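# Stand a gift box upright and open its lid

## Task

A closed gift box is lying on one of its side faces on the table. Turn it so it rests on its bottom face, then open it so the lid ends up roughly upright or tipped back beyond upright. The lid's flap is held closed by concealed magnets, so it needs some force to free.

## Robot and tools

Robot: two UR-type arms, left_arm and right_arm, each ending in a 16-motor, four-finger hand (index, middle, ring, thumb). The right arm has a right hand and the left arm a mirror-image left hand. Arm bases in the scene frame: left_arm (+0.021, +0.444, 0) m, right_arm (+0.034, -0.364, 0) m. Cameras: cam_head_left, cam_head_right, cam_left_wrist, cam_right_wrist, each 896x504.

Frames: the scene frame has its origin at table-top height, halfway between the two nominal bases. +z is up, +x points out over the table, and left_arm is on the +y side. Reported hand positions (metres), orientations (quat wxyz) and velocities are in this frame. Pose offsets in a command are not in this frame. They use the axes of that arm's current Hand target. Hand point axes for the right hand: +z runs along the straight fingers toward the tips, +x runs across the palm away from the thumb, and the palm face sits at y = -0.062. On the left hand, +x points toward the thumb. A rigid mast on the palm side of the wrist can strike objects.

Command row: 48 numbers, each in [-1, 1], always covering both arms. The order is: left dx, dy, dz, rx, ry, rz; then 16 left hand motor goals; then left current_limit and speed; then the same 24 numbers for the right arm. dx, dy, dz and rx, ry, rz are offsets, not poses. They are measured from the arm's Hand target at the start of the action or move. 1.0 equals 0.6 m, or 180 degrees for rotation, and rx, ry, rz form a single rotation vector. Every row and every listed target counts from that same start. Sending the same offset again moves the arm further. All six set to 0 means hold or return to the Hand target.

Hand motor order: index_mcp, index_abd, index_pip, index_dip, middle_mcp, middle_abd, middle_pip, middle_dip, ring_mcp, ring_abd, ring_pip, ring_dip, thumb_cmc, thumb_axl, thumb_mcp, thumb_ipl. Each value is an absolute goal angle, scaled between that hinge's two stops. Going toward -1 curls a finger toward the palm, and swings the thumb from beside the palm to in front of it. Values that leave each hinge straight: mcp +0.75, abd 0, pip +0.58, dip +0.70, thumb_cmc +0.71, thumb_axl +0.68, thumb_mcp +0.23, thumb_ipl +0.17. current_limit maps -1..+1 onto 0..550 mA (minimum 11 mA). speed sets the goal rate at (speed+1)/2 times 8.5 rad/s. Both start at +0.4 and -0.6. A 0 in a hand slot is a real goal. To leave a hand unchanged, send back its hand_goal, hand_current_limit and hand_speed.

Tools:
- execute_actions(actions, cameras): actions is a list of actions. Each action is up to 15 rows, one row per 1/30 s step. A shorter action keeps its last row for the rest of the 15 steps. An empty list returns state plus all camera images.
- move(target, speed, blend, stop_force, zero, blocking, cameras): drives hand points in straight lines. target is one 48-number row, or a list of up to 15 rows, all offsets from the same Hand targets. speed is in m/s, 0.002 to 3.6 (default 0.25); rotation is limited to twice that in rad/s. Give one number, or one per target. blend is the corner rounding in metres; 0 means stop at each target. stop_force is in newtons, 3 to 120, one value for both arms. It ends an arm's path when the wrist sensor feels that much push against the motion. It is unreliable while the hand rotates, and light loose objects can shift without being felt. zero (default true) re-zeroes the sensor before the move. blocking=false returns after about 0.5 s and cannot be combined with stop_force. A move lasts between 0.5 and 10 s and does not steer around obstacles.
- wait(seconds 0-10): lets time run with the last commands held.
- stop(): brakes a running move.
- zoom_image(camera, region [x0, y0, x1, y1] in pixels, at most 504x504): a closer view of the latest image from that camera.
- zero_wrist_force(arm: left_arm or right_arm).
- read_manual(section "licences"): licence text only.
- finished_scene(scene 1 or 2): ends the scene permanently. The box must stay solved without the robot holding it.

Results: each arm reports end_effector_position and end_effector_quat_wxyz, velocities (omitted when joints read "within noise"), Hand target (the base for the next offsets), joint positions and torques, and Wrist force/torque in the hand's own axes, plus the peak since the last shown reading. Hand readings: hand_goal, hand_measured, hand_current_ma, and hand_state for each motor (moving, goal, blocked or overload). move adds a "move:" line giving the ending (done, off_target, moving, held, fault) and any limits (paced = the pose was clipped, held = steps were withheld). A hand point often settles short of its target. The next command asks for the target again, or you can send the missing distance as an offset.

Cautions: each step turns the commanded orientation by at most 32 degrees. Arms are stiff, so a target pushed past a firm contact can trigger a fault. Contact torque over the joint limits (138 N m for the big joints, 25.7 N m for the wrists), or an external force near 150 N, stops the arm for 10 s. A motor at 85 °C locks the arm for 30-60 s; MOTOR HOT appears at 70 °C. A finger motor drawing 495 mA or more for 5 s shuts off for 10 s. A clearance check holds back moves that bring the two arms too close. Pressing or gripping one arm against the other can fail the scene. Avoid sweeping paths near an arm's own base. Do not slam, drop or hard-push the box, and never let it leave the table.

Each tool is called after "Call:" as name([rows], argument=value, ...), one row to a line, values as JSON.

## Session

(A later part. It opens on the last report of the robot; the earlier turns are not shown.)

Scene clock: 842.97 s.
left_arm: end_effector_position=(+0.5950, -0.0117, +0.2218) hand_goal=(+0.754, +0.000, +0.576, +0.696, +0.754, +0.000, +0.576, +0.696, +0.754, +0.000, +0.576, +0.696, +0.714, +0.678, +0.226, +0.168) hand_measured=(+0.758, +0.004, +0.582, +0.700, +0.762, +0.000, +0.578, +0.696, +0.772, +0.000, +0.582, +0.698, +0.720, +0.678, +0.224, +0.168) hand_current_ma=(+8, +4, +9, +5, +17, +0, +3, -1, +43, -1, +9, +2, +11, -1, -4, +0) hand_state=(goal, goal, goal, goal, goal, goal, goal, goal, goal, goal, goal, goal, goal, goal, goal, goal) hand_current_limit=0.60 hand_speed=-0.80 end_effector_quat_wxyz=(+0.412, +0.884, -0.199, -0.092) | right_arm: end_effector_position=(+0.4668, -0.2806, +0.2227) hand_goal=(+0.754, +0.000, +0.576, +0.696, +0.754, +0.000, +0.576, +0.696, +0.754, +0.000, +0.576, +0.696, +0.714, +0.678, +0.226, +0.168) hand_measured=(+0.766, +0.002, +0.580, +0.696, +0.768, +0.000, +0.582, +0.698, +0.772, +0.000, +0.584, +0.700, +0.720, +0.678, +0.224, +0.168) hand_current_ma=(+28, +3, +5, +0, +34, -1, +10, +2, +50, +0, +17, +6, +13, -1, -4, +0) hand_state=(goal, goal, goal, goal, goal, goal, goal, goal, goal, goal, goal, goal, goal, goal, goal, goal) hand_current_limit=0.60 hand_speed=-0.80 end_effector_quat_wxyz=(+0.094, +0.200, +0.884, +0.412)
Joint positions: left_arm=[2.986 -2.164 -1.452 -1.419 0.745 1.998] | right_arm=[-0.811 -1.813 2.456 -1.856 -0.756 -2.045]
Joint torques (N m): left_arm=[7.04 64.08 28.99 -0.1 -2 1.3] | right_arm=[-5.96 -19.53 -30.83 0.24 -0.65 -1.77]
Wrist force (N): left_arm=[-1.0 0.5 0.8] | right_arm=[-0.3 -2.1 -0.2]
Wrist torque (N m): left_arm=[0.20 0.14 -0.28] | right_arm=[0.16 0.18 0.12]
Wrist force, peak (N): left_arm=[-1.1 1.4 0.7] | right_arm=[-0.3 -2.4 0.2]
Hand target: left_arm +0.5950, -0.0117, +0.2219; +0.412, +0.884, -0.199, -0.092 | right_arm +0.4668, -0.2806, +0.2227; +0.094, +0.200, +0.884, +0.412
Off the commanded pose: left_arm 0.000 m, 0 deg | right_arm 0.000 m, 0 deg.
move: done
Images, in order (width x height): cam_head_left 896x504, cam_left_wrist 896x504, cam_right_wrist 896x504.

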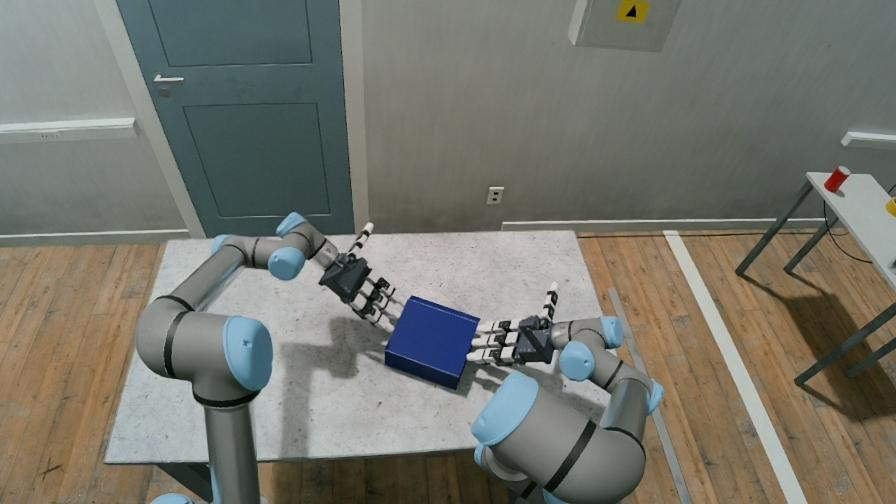

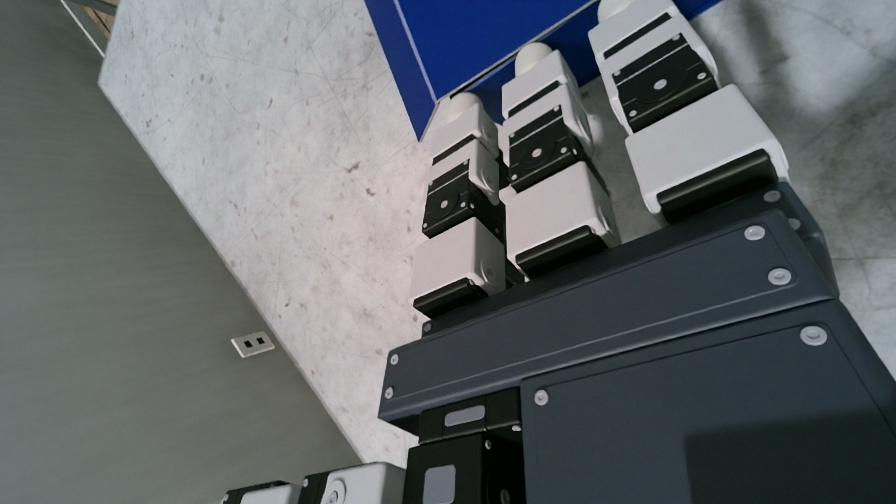

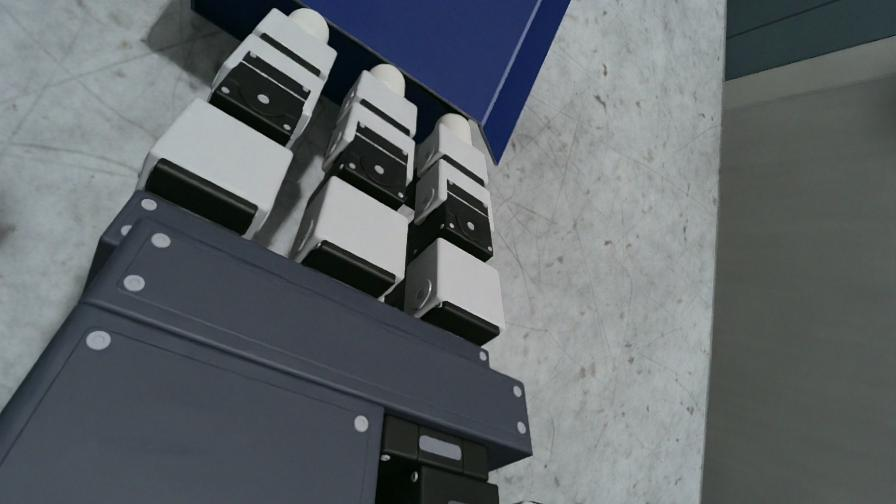

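Call:
move([
  [-0.008,0.0255,-0.0214,0,0,0,0.754,0,0.576,0.696,0.754,0,0.576,0.696,0.754,0,0.576,0.696,0.714,0.678,0.226,0.168,0.6,-0.8,0.008,0.0255,-0.0214,0,0,0,0.754,0,0.576,0.696,0.754,0,0.576,0.696,0.754,0,0.576,0.696,0.714,0.678,0.226,0.168,0.6,-0.8],
  [-0.008,0.042,-0.002,0,0,0,0.754,0,0.576,0.696,0.754,0,0.576,0.696,0.754,0,0.576,0.696,0.714,0.678,0.226,0.168,0.6,-0.8,0.008,0.042,-0.002,0,0,0,0.754,0,0.576,0.696,0.754,0,0.576,0.696,0.754,0,0.576,0.696,0.714,0.678,0.226,0.168,0.6,-0.8],
  [-0.025,0.093,-0.045,0,0,0,0.754,0,0.576,0.696,0.754,0,0.576,0.696,0.754,0,0.576,0.696,0.714,0.678,0.226,0.168,0.6,-0.8,0.025,0.093,-0.045,0,0,0,0.754,0,0.576,0.696,0.754,0,0.576,0.696,0.754,0,0.576,0.696,0.714,0.678,0.226,0.168,0.6,-0.8],
], speed=0.03, cameras=["cam_head_left"])

Call:
zoom_image(camera="cam_head_left", region=[320, 220, 540, 420])

Scene clock: 881.80 s.
left_arm: end_effector_position=(+0.5749, -0.0190, +0.2819) hand_goal=(+0.754, +0.000, +0.576, +0.696, +0.754, +0.000, +0.576, +0.696, +0.754, +0.000, +0.576, +0.696, +0.714, +0.678, +0.226, +0.168) hand_measured=(+0.848, -0.004, +0.628, +0.726, +0.770, +0.002, +0.582, +0.700, +0.772, +0.000, +0.582, +0.698, +0.720, +0.678, +0.224, +0.168) hand_current_ma=(+361, -4, +158, +81, +37, +1, +12, +6, +45, +0, +9, +3, +11, -1, -4, +0) hand_state=(blocked, goal, blocked, blocked, goal, goal, goal, goal, goal, goal, goal, goal, goal, goal, goal, goal) hand_current_limit=0.60 hand_speed=-0.80 end_effector_quat_wxyz=(+0.412, +0.884, -0.199, -0.092) | right_arm: end_effector_position=(+0.4598, -0.2604, +0.2828) hand_goal=(+0.754, +0.000, +0.576, +0.696, +0.754, +0.000, +0.576, +0.696, +0.754, +0.000, +0.576, +0.696, +0.714, +0.678, +0.226, +0.168) hand_measured=(+0.856, +0.002, +0.628, +0.730, +0.770, +0.002, +0.582, +0.700, +0.770, +0.000, +0.582, +0.700, +0.720, +0.678, +0.224, +0.168) hand_current_ma=(+416, +1, +167, +96, +39, +4, +11, +6, +39, +0, +11, +6, +13, -1, -4, +0) hand_state=(blocked, goal, blocked, blocked, goal, goal, goal, goal, goal, goal, goal, goal, goal, goal, goal, goal) hand_current_limit=0.60 hand_speed=-0.80 end_effector_quat_wxyz=(+0.094, +0.200, +0.884, +0.412)
Joint positions: left_arm=[2.97 -2.07 -1.44 -1.509 0.74 1.977] | right_arm=[-0.778 -1.963 2.379 -1.663 -0.745 -1.999]
Joint torques (N m): left_arm=[4.02 61.45 30.82 -0.22 -0.8 1.85] | right_arm=[-4.65 -16.53 -33.1 0.15 -0.54 -2.02]
Wrist force (N): left_arm=[-1.1 -2.1 -2.5] | right_arm=[-0.5 -4.0 -3.9]
Wrist torque (N m): left_arm=[0.80 0.18 -0.41] | right_arm=[0.75 0.15 0.27]
Wrist force, peak (N): left_arm=[-0.1 -6.7 -8.5] | right_arm=[-1.6 -8.3 -10.3]
Hand target: left_arm +0.5749, -0.0190, +0.2820; +0.412, +0.884, -0.199, -0.092 | right_arm +0.4598, -0.2604, +0.2828; +0.094, +0.200, +0.884, +0.412
Off the commanded pose: left_arm 0.000 m, 0 deg | right_arm 0.000 m, 0 deg.
move: done
Images, in order (width x height): cam_head_left 896x504.

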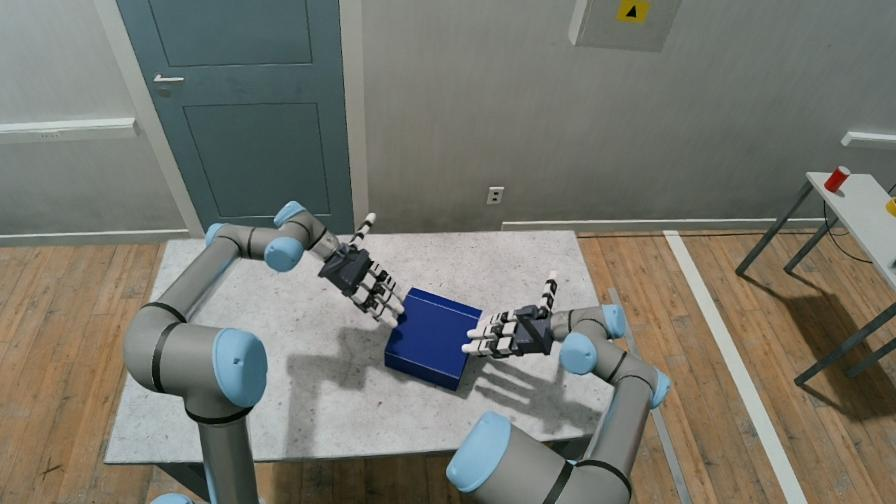

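Scaled by 2.291 from the camera's 896x504 image, which has a finer 1280x720 frame.

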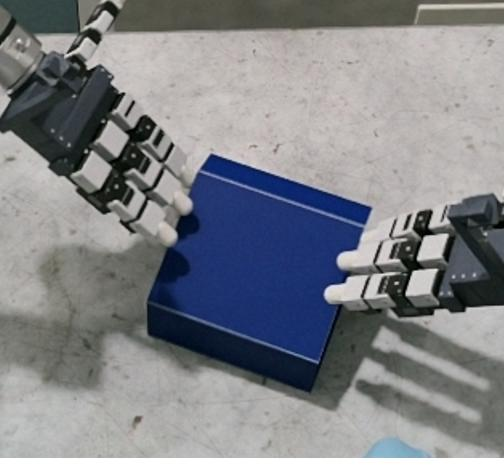

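Call:
wait(seconds=0, cameras=["cam_left_wrist","cam_right_wrist"])

Call:
zoom_image(camera="cam_left_wrist", region=[200, 0, 704, 500])

Call:
zoom_image(camera="cam_right_wrist", region=[200, 0, 704, 500])

Scene clock: 889.83 s.
left_arm: end_effector_position=(+0.5749, -0.0190, +0.2820) hand_goal=(+0.754, +0.000, +0.576, +0.696, +0.754, +0.000, +0.576, +0.696, +0.754, +0.000, +0.576, +0.696, +0.714, +0.678, +0.226, +0.168) hand_measured=(+0.848, -0.004, +0.628, +0.726, +0.770, +0.002, +0.582, +0.700, +0.772, +0.000, +0.582, +0.698, +0.720, +0.678, +0.224, +0.168) hand_current_ma=(+361, -4, +158, +81, +37, +1, +12, +6, +45, +0, +9, +3, +11, -1, -4, +0) hand_state=(blocked, goal, blocked, blocked, goal, goal, goal, goal, goal, goal, goal, goal, goal, goal, goal, goal) hand_current_limit=0.60 hand_speed=-0.80 end_effector_quat_wxyz=(+0.412, +0.884, -0.199, -0.092) | right_arm: end_effector_position=(+0.4598, -0.2604, +0.2828) hand_goal=(+0.754, +0.000, +0.576, +0.696, +0.754, +0.000, +0.576, +0.696, +0.754, +0.000, +0.576, +0.696, +0.714, +0.678, +0.226, +0.168) hand_measured=(+0.856, +0.002, +0.628, +0.730, +0.770, +0.002, +0.582, +0.700, +0.770, +0.000, +0.582, +0.700, +0.720, +0.678, +0.224, +0.168) hand_current_ma=(+416, +1, +167, +96, +39, +4, +11, +6, +39, +0, +11, +6, +13, -1, -4, +0) hand_state=(blocked, goal, blocked, blocked, goal, goal, goal, goal, goal, goal, goal, goal, goal, goal, goal, goal) hand_current_limit=0.60 hand_speed=-0.80 end_effector_quat_wxyz=(+0.094, +0.200, +0.884, +0.412)
Joint positions: left_arm=[2.97 -2.07 -1.44 -1.509 0.74 1.977] | right_arm=[-0.778 -1.963 2.379 -1.663 -0.745 -1.999]
Joint torques (N m): left_arm=[3.99 60.56 29.77 -0.12 -0.77 1.74] | right_arm=[-4.75 -15.31 -33.14 0.37 -0.44 -2.02]
Wrist force (N): left_arm=[-1.0 -1.9 -2.6] | right_arm=[-0.7 -3.9 -4.0]
Wrist torque (N m): left_arm=[0.77 0.19 -0.40] | right_arm=[0.71 0.16 0.25]
Wrist force, peak (N): left_arm=[-1.1 -3.2 -2.2] | right_arm=[-0.7 -4.1 -4.2]
Hand target: left_arm +0.5749, -0.0190, +0.2820; +0.412, +0.884, -0.199, -0.092 | right_arm +0.4598, -0.2604, +0.2828; +0.094, +0.200, +0.884, +0.412
Off the commanded pose: left_arm 0.000 m, 0 deg | right_arm 0.000 m, 0 deg.
Images, in order (width x height): cam_left_wrist 896x504, cam_right_wrist 896x504.

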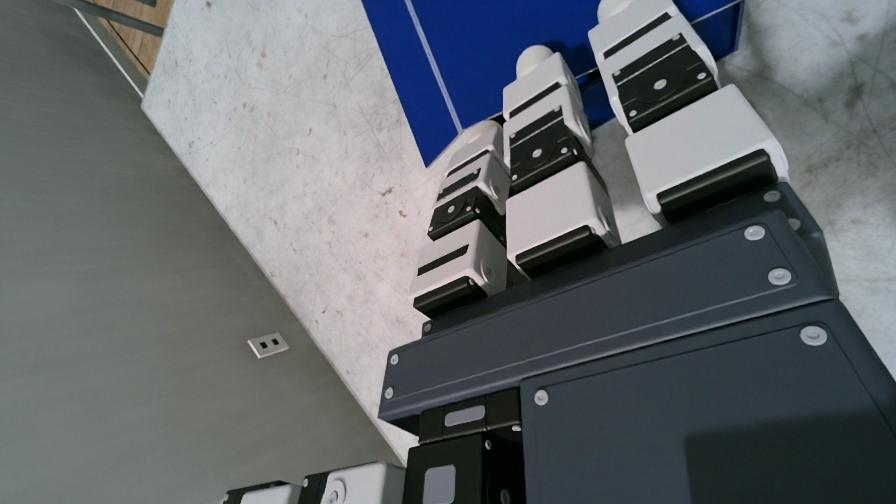

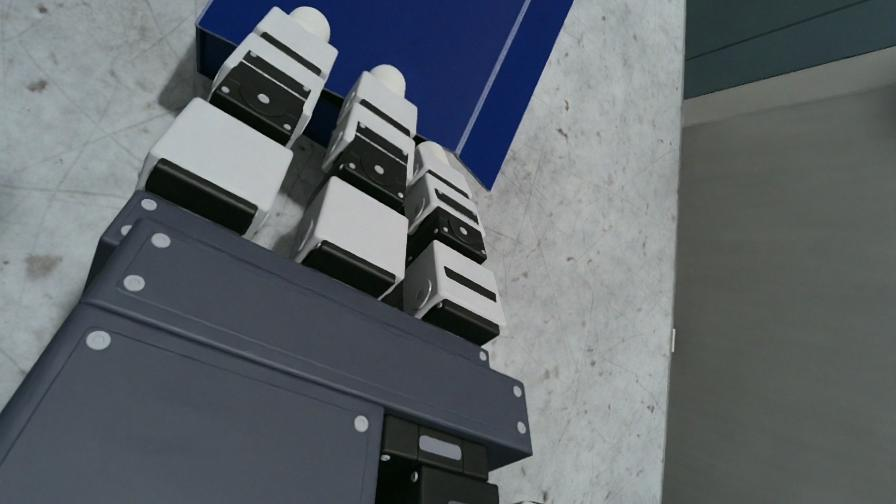

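Scaled by 1.000.

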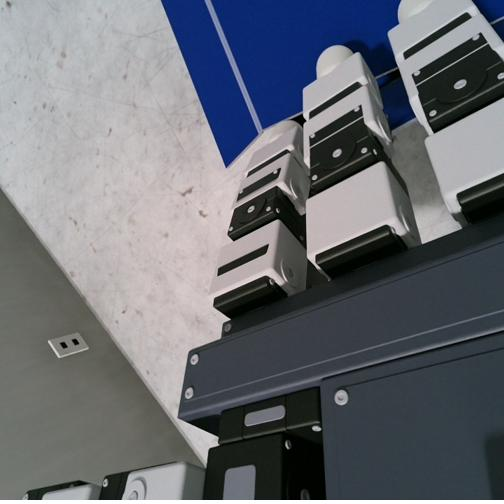

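Scaled by 1.000.

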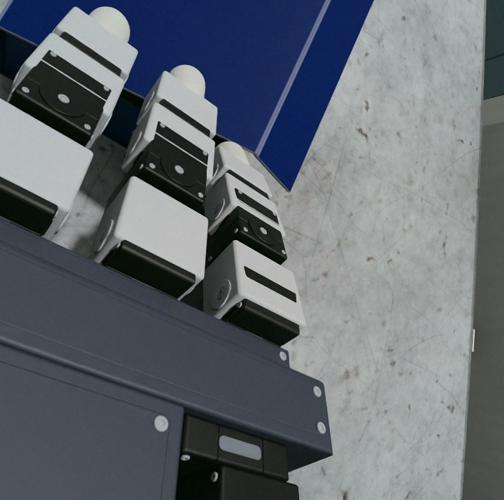

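Call:
move([
  [-0.0783,0.0319,-0.0268,0,0,0,0.754,0,0.576,0.696,0.754,0,0.576,0.696,0.754,0,0.576,0.696,0.714,0.678,0.226,0.168,0.6,-0.8,0.0783,0.0319,-0.0268,0,0,0,0.754,0,0.576,0.696,0.754,0,0.576,0.696,0.754,0,0.576,0.696,0.714,0.678,0.226,0.168,0.6,-0.8],
  [-0.1433,0.0575,-0.0482,0,0,0,0.754,0,0.576,0.696,0.754,0,0.576,0.696,0.754,0,0.576,0.696,0.714,0.678,0.226,0.168,0.6,-0.8,0.1433,0.0575,-0.0482,0,0,0,0.754,0,0.576,0.696,0.754,0,0.576,0.696,0.754,0,0.576,0.696,0.714,0.678,0.226,0.168,0.6,-0.8],
], speed=0.03, blend=[0.01,0], cameras=["cam_head_left"])

Call:
zoom_image(camera="cam_head_left", region=[320, 220, 540, 420])

Scene clock: 918.77 s.
left_arm: end_effector_position=(+0.4971, +0.0178, +0.3269) hand_goal=(+0.754, +0.000, +0.576, +0.696, +0.754, +0.000, +0.576, +0.696, +0.754, +0.000, +0.576, +0.696, +0.714, +0.678, +0.226, +0.168) hand_measured=(+0.850, +0.008, +0.628, +0.726, +0.770, +0.002, +0.582, +0.700, +0.772, +0.000, +0.582, +0.698, +0.720, +0.678, +0.224, +0.168) hand_current_ma=(+370, +12, +161, +81, +37, +1, +12, +6, +45, +0, +9, +3, +11, -1, -4, +0) hand_state=(blocked, goal, blocked, blocked, goal, goal, goal, goal, goal, goal, goal, goal, goal, goal, goal, goal) hand_current_limit=0.60 hand_speed=-0.80 end_effector_quat_wxyz=(+0.412, +0.884, -0.199, -0.092) | right_arm: end_effector_position=(+0.3822, -0.2233, +0.3278) hand_goal=(+0.754, +0.000, +0.576, +0.696, +0.754, +0.000, +0.576, +0.696, +0.754, +0.000, +0.576, +0.696, +0.714, +0.678, +0.226, +0.168) hand_measured=(+0.856, +0.010, +0.628, +0.730, +0.770, +0.002, +0.582, +0.700, +0.770, +0.000, +0.582, +0.700, +0.720, +0.678, +0.224, +0.168) hand_current_ma=(+416, +16, +167, +96, +39, +4, +11, +6, +39, +0, +11, +6, +13, -1, -4, +0) hand_state=(blocked, goal, blocked, blocked, goal, goal, goal, goal, goal, goal, goal, goal, goal, goal, goal, goal) hand_current_limit=0.60 hand_speed=-0.80 end_effector_quat_wxyz=(+0.094, +0.200, +0.884, +0.412)
Joint positions: left_arm=[3.01 -1.839 -1.638 -1.582 0.753 2.032] | right_arm=[-0.898 -2.315 2.373 -1.189 -0.79 -2.16]
Joint torques (N m): left_arm=[3.65 50.66 8.25 -0.78 -0.51 1.72] | right_arm=[-4.7 -4.7 -33.68 1.06 -0.92 -1.99]
Wrist force (N): left_arm=[-0.4 -2.4 -3.4] | right_arm=[-1.0 -3.9 -4.3]
Wrist torque (N m): left_arm=[0.80 0.28 -0.31] | right_arm=[0.71 0.05 0.13]
Wrist force, peak (N): left_arm=[-0.6 -3.5 -3.2] | right_arm=[-1.6 -4.1 -5.3]
Hand target: left_arm +0.4971, +0.0178, +0.3269; +0.412, +0.884, -0.199, -0.092 | right_arm +0.3822, -0.2233, +0.3278; +0.094, +0.200, +0.884, +0.412
Off the commanded pose: left_arm 0.000 m, 0 deg | right_arm 0.000 m, 0 deg.
move: done
Images, in order (width x height): cam_head_left 896x504.

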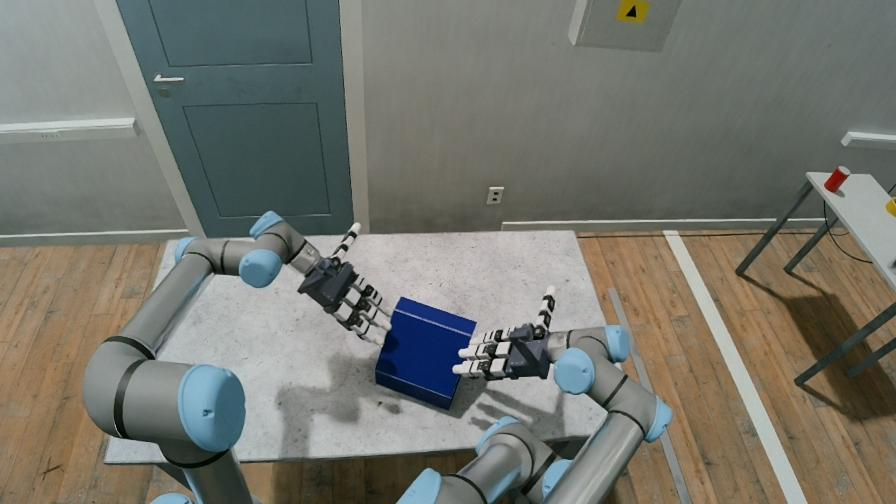

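Scaled by 2.291 from the camera's 896x504 image, which has a finer 1280x720 frame.

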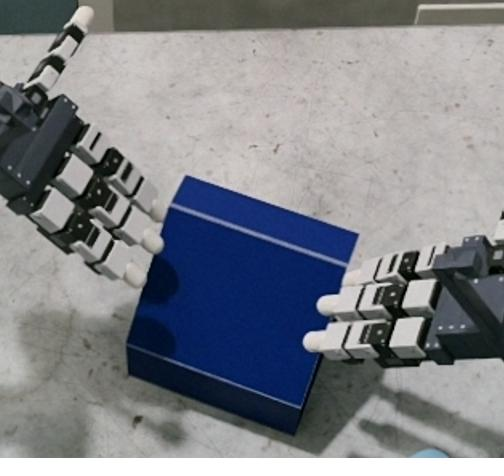

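Call:
wait(seconds=0, cameras=["cam_left_wrist","cam_right_wrist","cam_head_right"])

Call:
zoom_image(camera="cam_left_wrist", region=[360, 0, 760, 250])

Call:
zoom_image(camera="cam_head_right", region=[300, 240, 560, 440])

Scene clock: 930.50 s.
left_arm: end_effector_position=(+0.4971, +0.0178, +0.3269) hand_goal=(+0.754, +0.000, +0.576, +0.696, +0.754, +0.000, +0.576, +0.696, +0.754, +0.000, +0.576, +0.696, +0.714, +0.678, +0.226, +0.168) hand_measured=(+0.850, +0.008, +0.628, +0.726, +0.770, +0.002, +0.582, +0.700, +0.772, +0.000, +0.582, +0.698, +0.720, +0.678, +0.224, +0.168) hand_current_ma=(+370, +12, +161, +81, +37, +1, +12, +6, +45, +0, +9, +3, +11, -1, -4, +0) hand_state=(blocked, goal, blocked, blocked, goal, goal, goal, goal, goal, goal, goal, goal, goal, goal, goal, goal) hand_current_limit=0.60 hand_speed=-0.80 end_effector_quat_wxyz=(+0.412, +0.884, -0.199, -0.092) | right_arm: end_effector_position=(+0.3822, -0.2233, +0.3278) hand_goal=(+0.754, +0.000, +0.576, +0.696, +0.754, +0.000, +0.576, +0.696, +0.754, +0.000, +0.576, +0.696, +0.714, +0.678, +0.226, +0.168) hand_measured=(+0.856, +0.010, +0.628, +0.730, +0.770, +0.002, +0.582, +0.700, +0.770, +0.000, +0.582, +0.700, +0.720, +0.678, +0.224, +0.168) hand_current_ma=(+416, +16, +167, +96, +39, +4, +11, +6, +39, +0, +11, +6, +13, -1, -4, +0) hand_state=(blocked, goal, blocked, blocked, goal, goal, goal, goal, goal, goal, goal, goal, goal, goal, goal, goal) hand_current_limit=0.60 hand_speed=-0.80 end_effector_quat_wxyz=(+0.094, +0.200, +0.884, +0.412)
Joint positions: left_arm=[3.01 -1.839 -1.638 -1.582 0.753 2.032] | right_arm=[-0.898 -2.315 2.372 -1.188 -0.79 -2.16]
Joint torques (N m): left_arm=[4.4 50.03 8.94 -0.67 -0.53 1.87] | right_arm=[-4.68 -4.9 -33.81 0.93 -0.9 -1.95]
Wrist force (N): left_arm=[-0.2 -2.3 -3.4] | right_arm=[-1.2 -4.1 -4.5]
Wrist torque (N m): left_arm=[0.81 0.26 -0.30] | right_arm=[0.68 0.07 0.11]
Wrist force, peak (N): left_arm=[-0.5 -3.2 -3.1] | right_arm=[-1.0 -4.1 -4.8]
Hand target: left_arm +0.4971, +0.0178, +0.3269; +0.412, +0.884, -0.199, -0.092 | right_arm +0.3822, -0.2233, +0.3278; +0.094, +0.200, +0.884, +0.412
Off the commanded pose: left_arm 0.000 m, 0 deg | right_arm 0.000 m, 0 deg.
Images, in order (width x height): cam_head_right 896x504, cam_left_wrist 896x504, cam_right_wrist 896x504.

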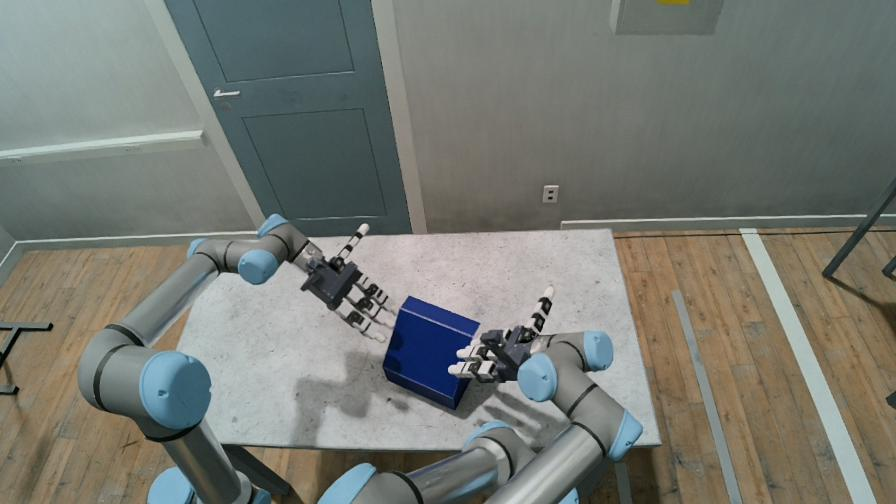

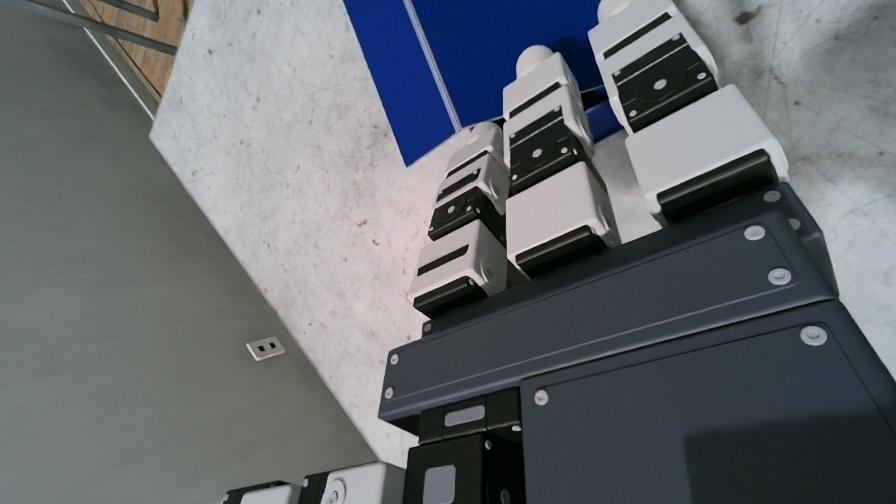

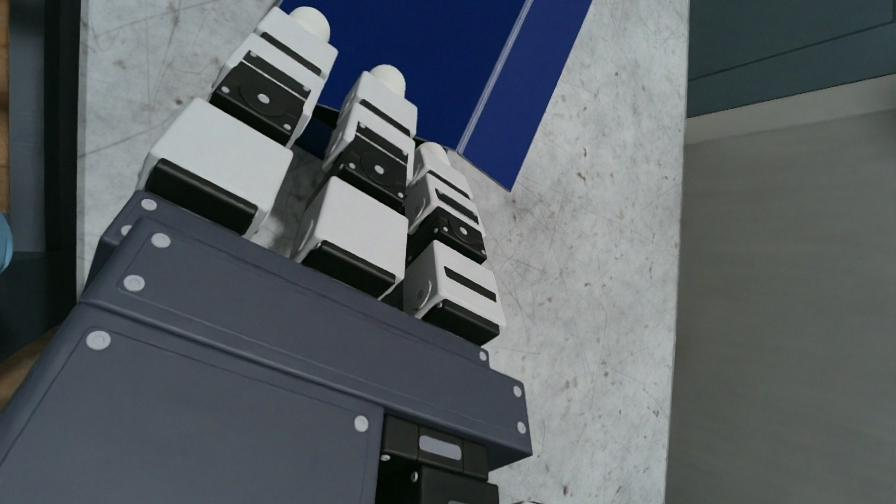

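Scaled by 1.260 from the camera's 896x504 image, which has a finer 1280x720 frame.

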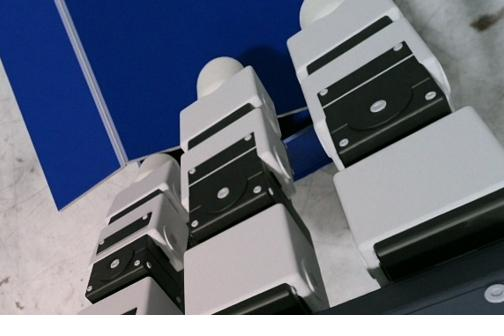

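Scaled by 1.938 from the camera's 896x504 image, which has a finer 1280x720 frame.

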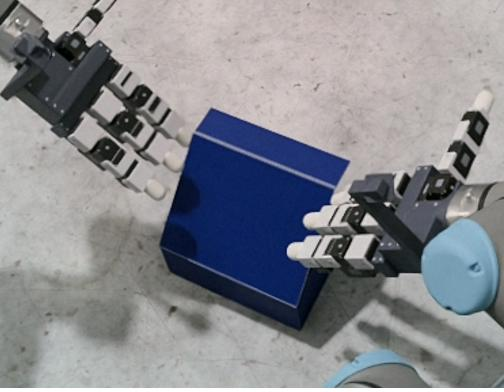

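Call:
zoom_image(camera="cam_head_right", region=[360, 280, 500, 420])

Call:
zoom_image(camera="cam_right_wrist", region=[240, 0, 540, 200])

Scaled by 3.600 from the camera's 896x504 image, which has a finer 1280x720 frame.

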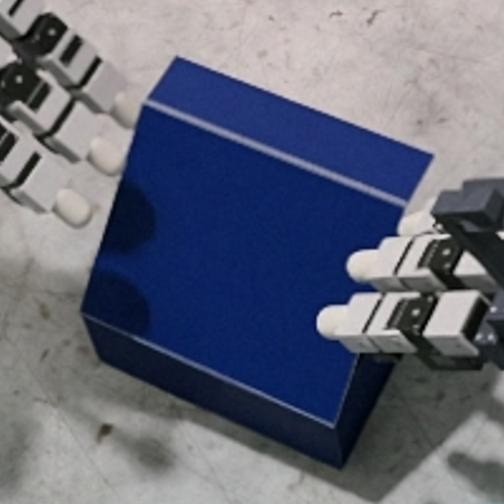

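Scaled by 1.680 from the camera's 896x504 image, which has a finer 1280x720 frame.

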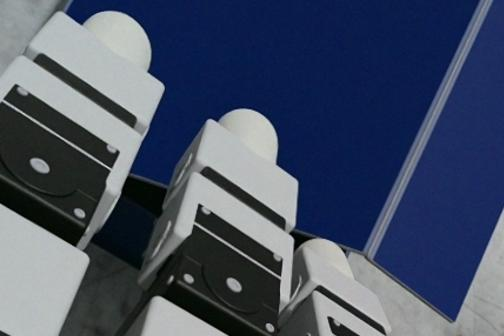

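Call:
move(target=[0.02,-0.0319,0.0268,0,0,0,0.754,0,0.576,0.696,0.754,0,0.576,0.696,0.754,0,0.576,0.696,0.714,0.678,0.226,0.168,0.6,-0.8,-0.02,-0.0319,0.0268,0,0,0,0.754,0,0.576,0.696,0.754,0,0.576,0.696,0.754,0,0.576,0.696,0.714,0.678,0.226,0.168,0.6,-0.8], speed=0.03, cameras=["cam_head_right","cam_right_wrist","cam_left_wrist"])

Call:
zoom_image(camera="cam_head_right", region=[360, 280, 500, 420])

Call:
zoom_image(camera="cam_right_wrist", region=[240, 0, 540, 200])

Scene clock: 969.00 s.
left_arm: end_effector_position=(+0.5080, +0.0126, +0.3019) hand_goal=(+0.754, +0.000, +0.576, +0.696, +0.754, +0.000, +0.576, +0.696, +0.754, +0.000, +0.576, +0.696, +0.714, +0.678, +0.226, +0.168) hand_measured=(+0.850, +0.014, +0.628, +0.726, +0.770, +0.002, +0.582, +0.700, +0.772, +0.000, +0.582, +0.698, +0.720, +0.678, +0.224, +0.168) hand_current_ma=(+370, +24, +161, +81, +36, +1, +12, +6, +45, +0, +9, +3, +11, -1, -4, +0) hand_state=(blocked, goal, blocked, blocked, goal, goal, goal, goal, goal, goal, goal, goal, goal, goal, goal, goal) hand_current_limit=0.60 hand_speed=-0.80 end_effector_quat_wxyz=(+0.412, +0.884, -0.199, -0.092) | right_arm: end_effector_position=(+0.3930, -0.2285, +0.3029) hand_goal=(+0.754, +0.000, +0.576, +0.696, +0.754, +0.000, +0.576, +0.696, +0.754, +0.000, +0.576, +0.696, +0.714, +0.678, +0.226, +0.168) hand_measured=(+0.856, +0.014, +0.628, +0.730, +0.768, +0.002, +0.582, +0.700, +0.768, +0.000, +0.582, +0.700, +0.720, +0.678, +0.224, +0.168) hand_current_ma=(+416, +29, +167, +96, +38, +4, +11, +6, +38, +0, +11, +6, +13, -1, -4, +0) hand_state=(blocked, goal, blocked, blocked, goal, goal, goal, goal, goal, goal, goal, goal, goal, goal, goal, goal) hand_current_limit=0.60 hand_speed=-0.80 end_effector_quat_wxyz=(+0.094, +0.200, +0.884, +0.412)
Joint positions: left_arm=[3.004 -1.887 -1.644 -1.522 0.751 2.023] | right_arm=[-0.875 -2.259 2.425 -1.318 -0.78 -2.13]
Joint torques (N m): left_arm=[-9.18 25.48 7.86 3.84 -4 -0.92] | right_arm=[8.15 17.71 -14.57 -3 5.18 2.01]
Wrist force (N): left_arm=[-0.8 -2.3 -2.9] | right_arm=[-0.9 -3.9 -4.2]
Wrist torque (N m): left_arm=[0.75 0.28 -0.19] | right_arm=[0.72 0.06 0.02]
Wrist force, peak (N): left_arm=[-0.8 -3.3 -2.8] | right_arm=[-1.0 -4.0 -4.7]
Hand target: left_arm +0.5080, +0.0126, +0.3019; +0.412, +0.884, -0.199, -0.092 | right_arm +0.3930, -0.2285, +0.3028; +0.094, +0.200, +0.884, +0.412
Off the commanded pose: left_arm 0.000 m, 0 deg | right_arm 0.000 m, 0 deg.
move: done
Images, in order (width x height): cam_head_right 896x504, cam_left_wrist 896x504, cam_right_wrist 896x504.

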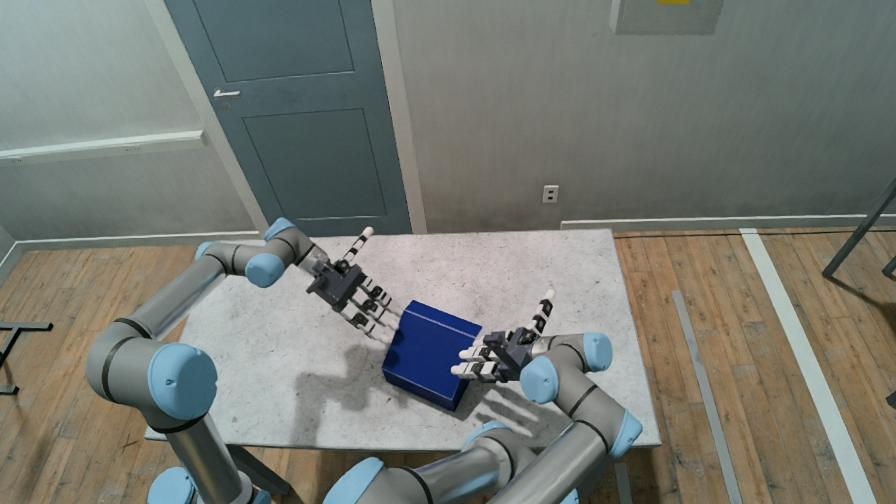

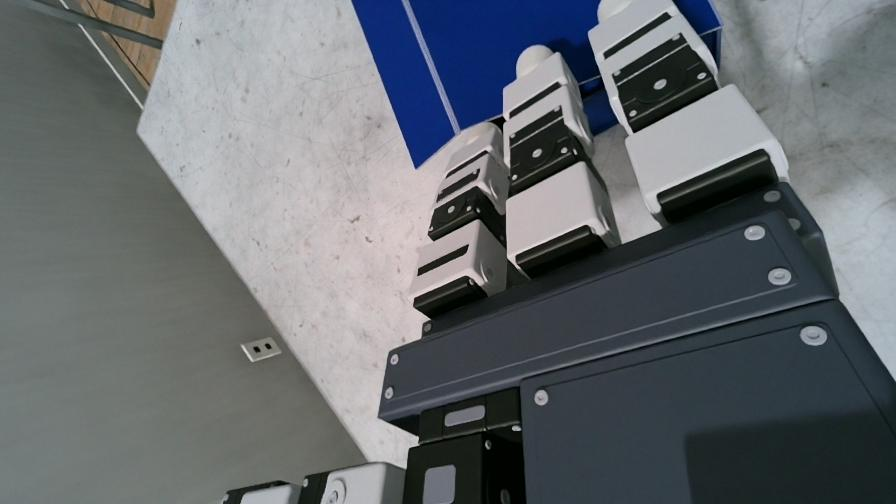

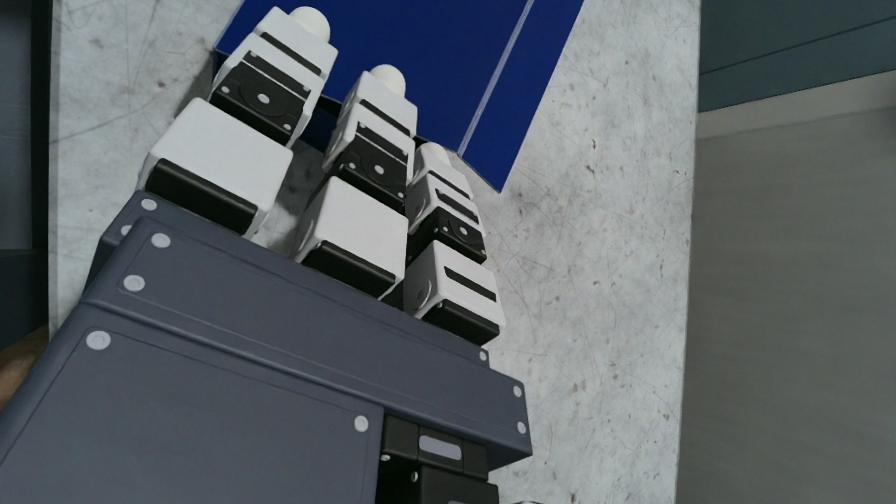

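Scaled by 3.600 from the camera's 896x504 image, which has a finer 1280x720 frame.

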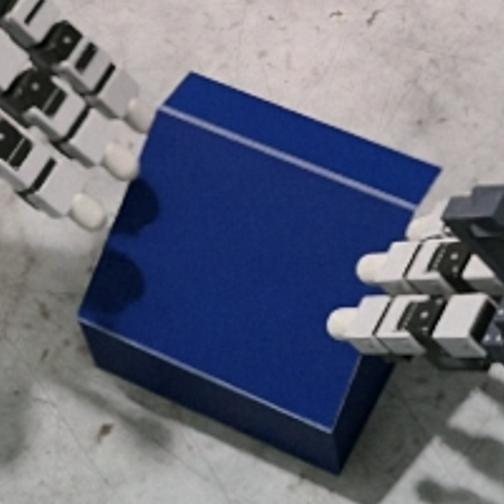

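Scaled by 1.680 from the camera's 896x504 image, which has a finer 1280x720 frame.

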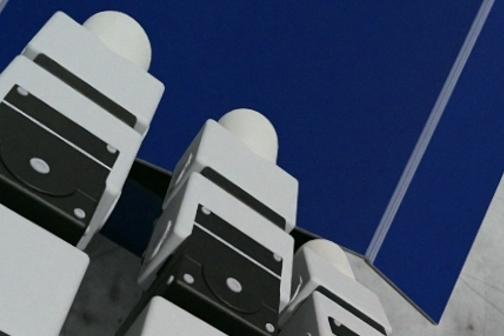

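Call:
move([
  [-0.0233,0.0357,-0.03,0,0,0,0.754,0,0.576,0.696,0.754,0,0.576,0.696,0.754,0,0.576,0.696,0.714,0.678,0.226,0.168,0.6,-0.8,0.0233,0.0357,-0.03,0,0,0,0.754,0,0.576,0.696,0.754,0,0.576,0.696,0.754,0,0.576,0.696,0.714,0.678,0.226,0.168,0.6,-0.8],
  [-0.0817,0.0549,-0.0461,0,0,0,0.754,0,0.576,0.696,0.754,0,0.576,0.696,0.754,0,0.576,0.696,0.714,0.678,0.226,0.168,0.6,-0.8,0.0817,0.0549,-0.0461,0,0,0,0.754,0,0.576,0.696,0.754,0,0.576,0.696,0.754,0,0.576,0.696,0.714,0.678,0.226,0.168,0.6,-0.8],
  [-0.148,0.0485,-0.0407,0,0,0,0.754,0,0.576,0.696,0.754,0,0.576,0.696,0.754,0,0.576,0.696,0.714,0.678,0.226,0.168,0.6,-0.8,0.148,0.0485,-0.0407,0,0,0,0.754,0,0.576,0.696,0.754,0,0.576,0.696,0.754,0,0.576,0.696,0.714,0.678,0.226,0.168,0.6,-0.8],
], speed=0.03, blend=[0.01,0.01,0], cameras=["cam_head_right","cam_right_wrist"])

Call:
zoom_image(camera="cam_head_right", region=[340, 280, 500, 440])

Scene clock: 992.37 s.
left_arm: end_effector_position=(+0.4277, +0.0506, +0.3398) hand_goal=(+0.754, +0.000, +0.576, +0.696, +0.754, +0.000, +0.576, +0.696, +0.754, +0.000, +0.576, +0.696, +0.714, +0.678, +0.226, +0.168) hand_measured=(+0.852, +0.012, +0.630, +0.726, +0.770, +0.002, +0.582, +0.700, +0.772, +0.000, +0.582, +0.698, +0.720, +0.678, +0.224, +0.168) hand_current_ma=(+381, +19, +166, +81, +36, +1, +12, +6, +45, +0, +9, +3, +11, -1, -4, +0) hand_state=(blocked, goal, blocked, blocked, goal, goal, goal, goal, goal, goal, goal, goal, goal, goal, goal, goal) hand_current_limit=0.60 hand_speed=-0.80 end_effector_quat_wxyz=(+0.412, +0.884, -0.199, -0.092) | right_arm: end_effector_position=(+0.3130, -0.1902, +0.3408) hand_goal=(+0.754, +0.000, +0.576, +0.696, +0.754, +0.000, +0.576, +0.696, +0.754, +0.000, +0.576, +0.696, +0.714, +0.678, +0.226, +0.168) hand_measured=(+0.856, +0.012, +0.628, +0.730, +0.768, +0.002, +0.582, +0.700, +0.768, +0.000, +0.582, +0.700, +0.720, +0.678, +0.224, +0.168) hand_current_ma=(+416, +25, +167, +96, +38, +4, +11, +6, +38, +0, +11, +6, +13, -1, -4, +0) hand_state=(blocked, goal, blocked, blocked, goal, goal, goal, goal, goal, goal, goal, goal, goal, goal, goal, goal) hand_current_limit=0.60 hand_speed=-0.80 end_effector_quat_wxyz=(+0.094, +0.200, +0.884, +0.412) end_effector_velocity=(+0.000, -0.001, +0.000) end_effector_angular_velocity=(+0.000, -0.001, -0.002)
Joint positions: left_arm=[3.057 -1.651 -1.817 -1.637 0.769 2.095] | right_arm=[-1.18 -2.614 2.338 -0.647 -0.937 -2.478]
Joint velocities: left_arm=[within noise] | right_arm=[-0.005 -0.001 0 0.003 -0.001 -0.004]
Joint torques (N m): left_arm=[4.45 40.98 8.5 -0.63 -0.52 1.88] | right_arm=[-4.88 3.72 -31.77 1.97 -1.74 -1.89]
Wrist force (N): left_arm=[-0.2 -1.8 -3.1] | right_arm=[-0.9 -3.4 -4.7]
Wrist torque (N m): left_arm=[0.82 0.29 -0.33] | right_arm=[0.67 -0.04 0.20]
Wrist force, peak (N): left_arm=[-0.4 -3.4 -3.3] | right_arm=[-1.4 -3.6 -6.2]
Hand target: left_arm +0.4277, +0.0506, +0.3398; +0.412, +0.884, -0.199, -0.092 | right_arm +0.3129, -0.1902, +0.3408; +0.094, +0.200, +0.884, +0.412
Off the commanded pose: left_arm 0.000 m, 0 deg | right_arm 0.000 m, 0 deg.
move: done
Images, in order (width x height): cam_head_right 896x504, cam_right_wrist 896x504.

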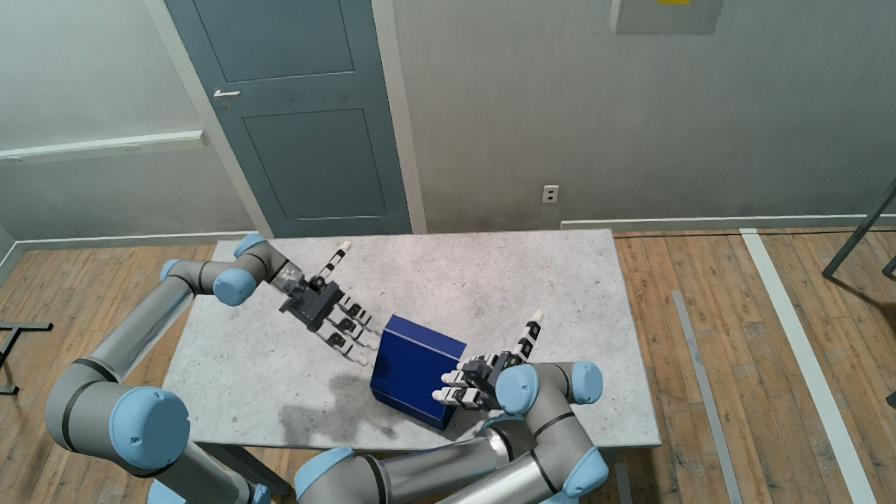

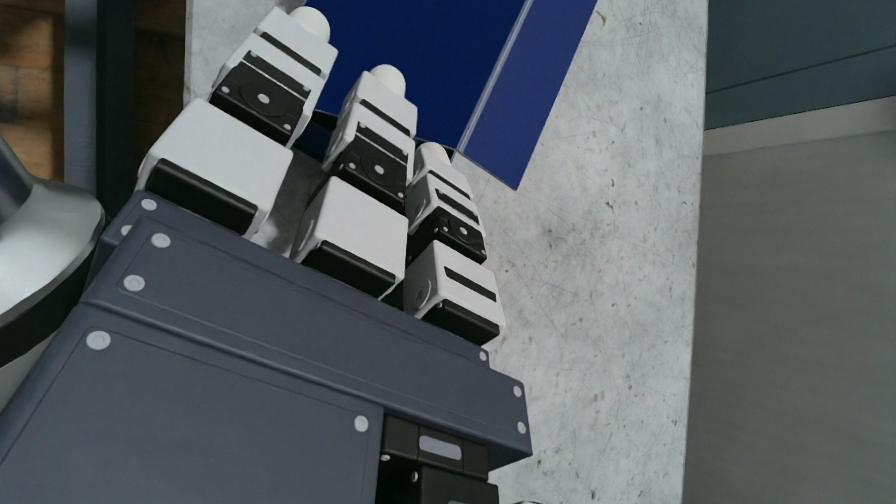

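Scaled by 3.150 from the camera's 896x504 image, which has a finer 1280x720 frame.

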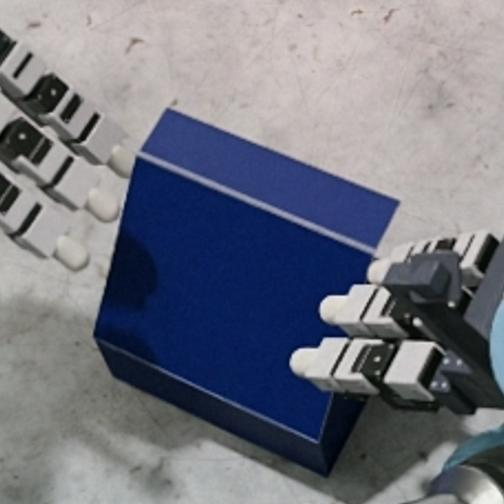

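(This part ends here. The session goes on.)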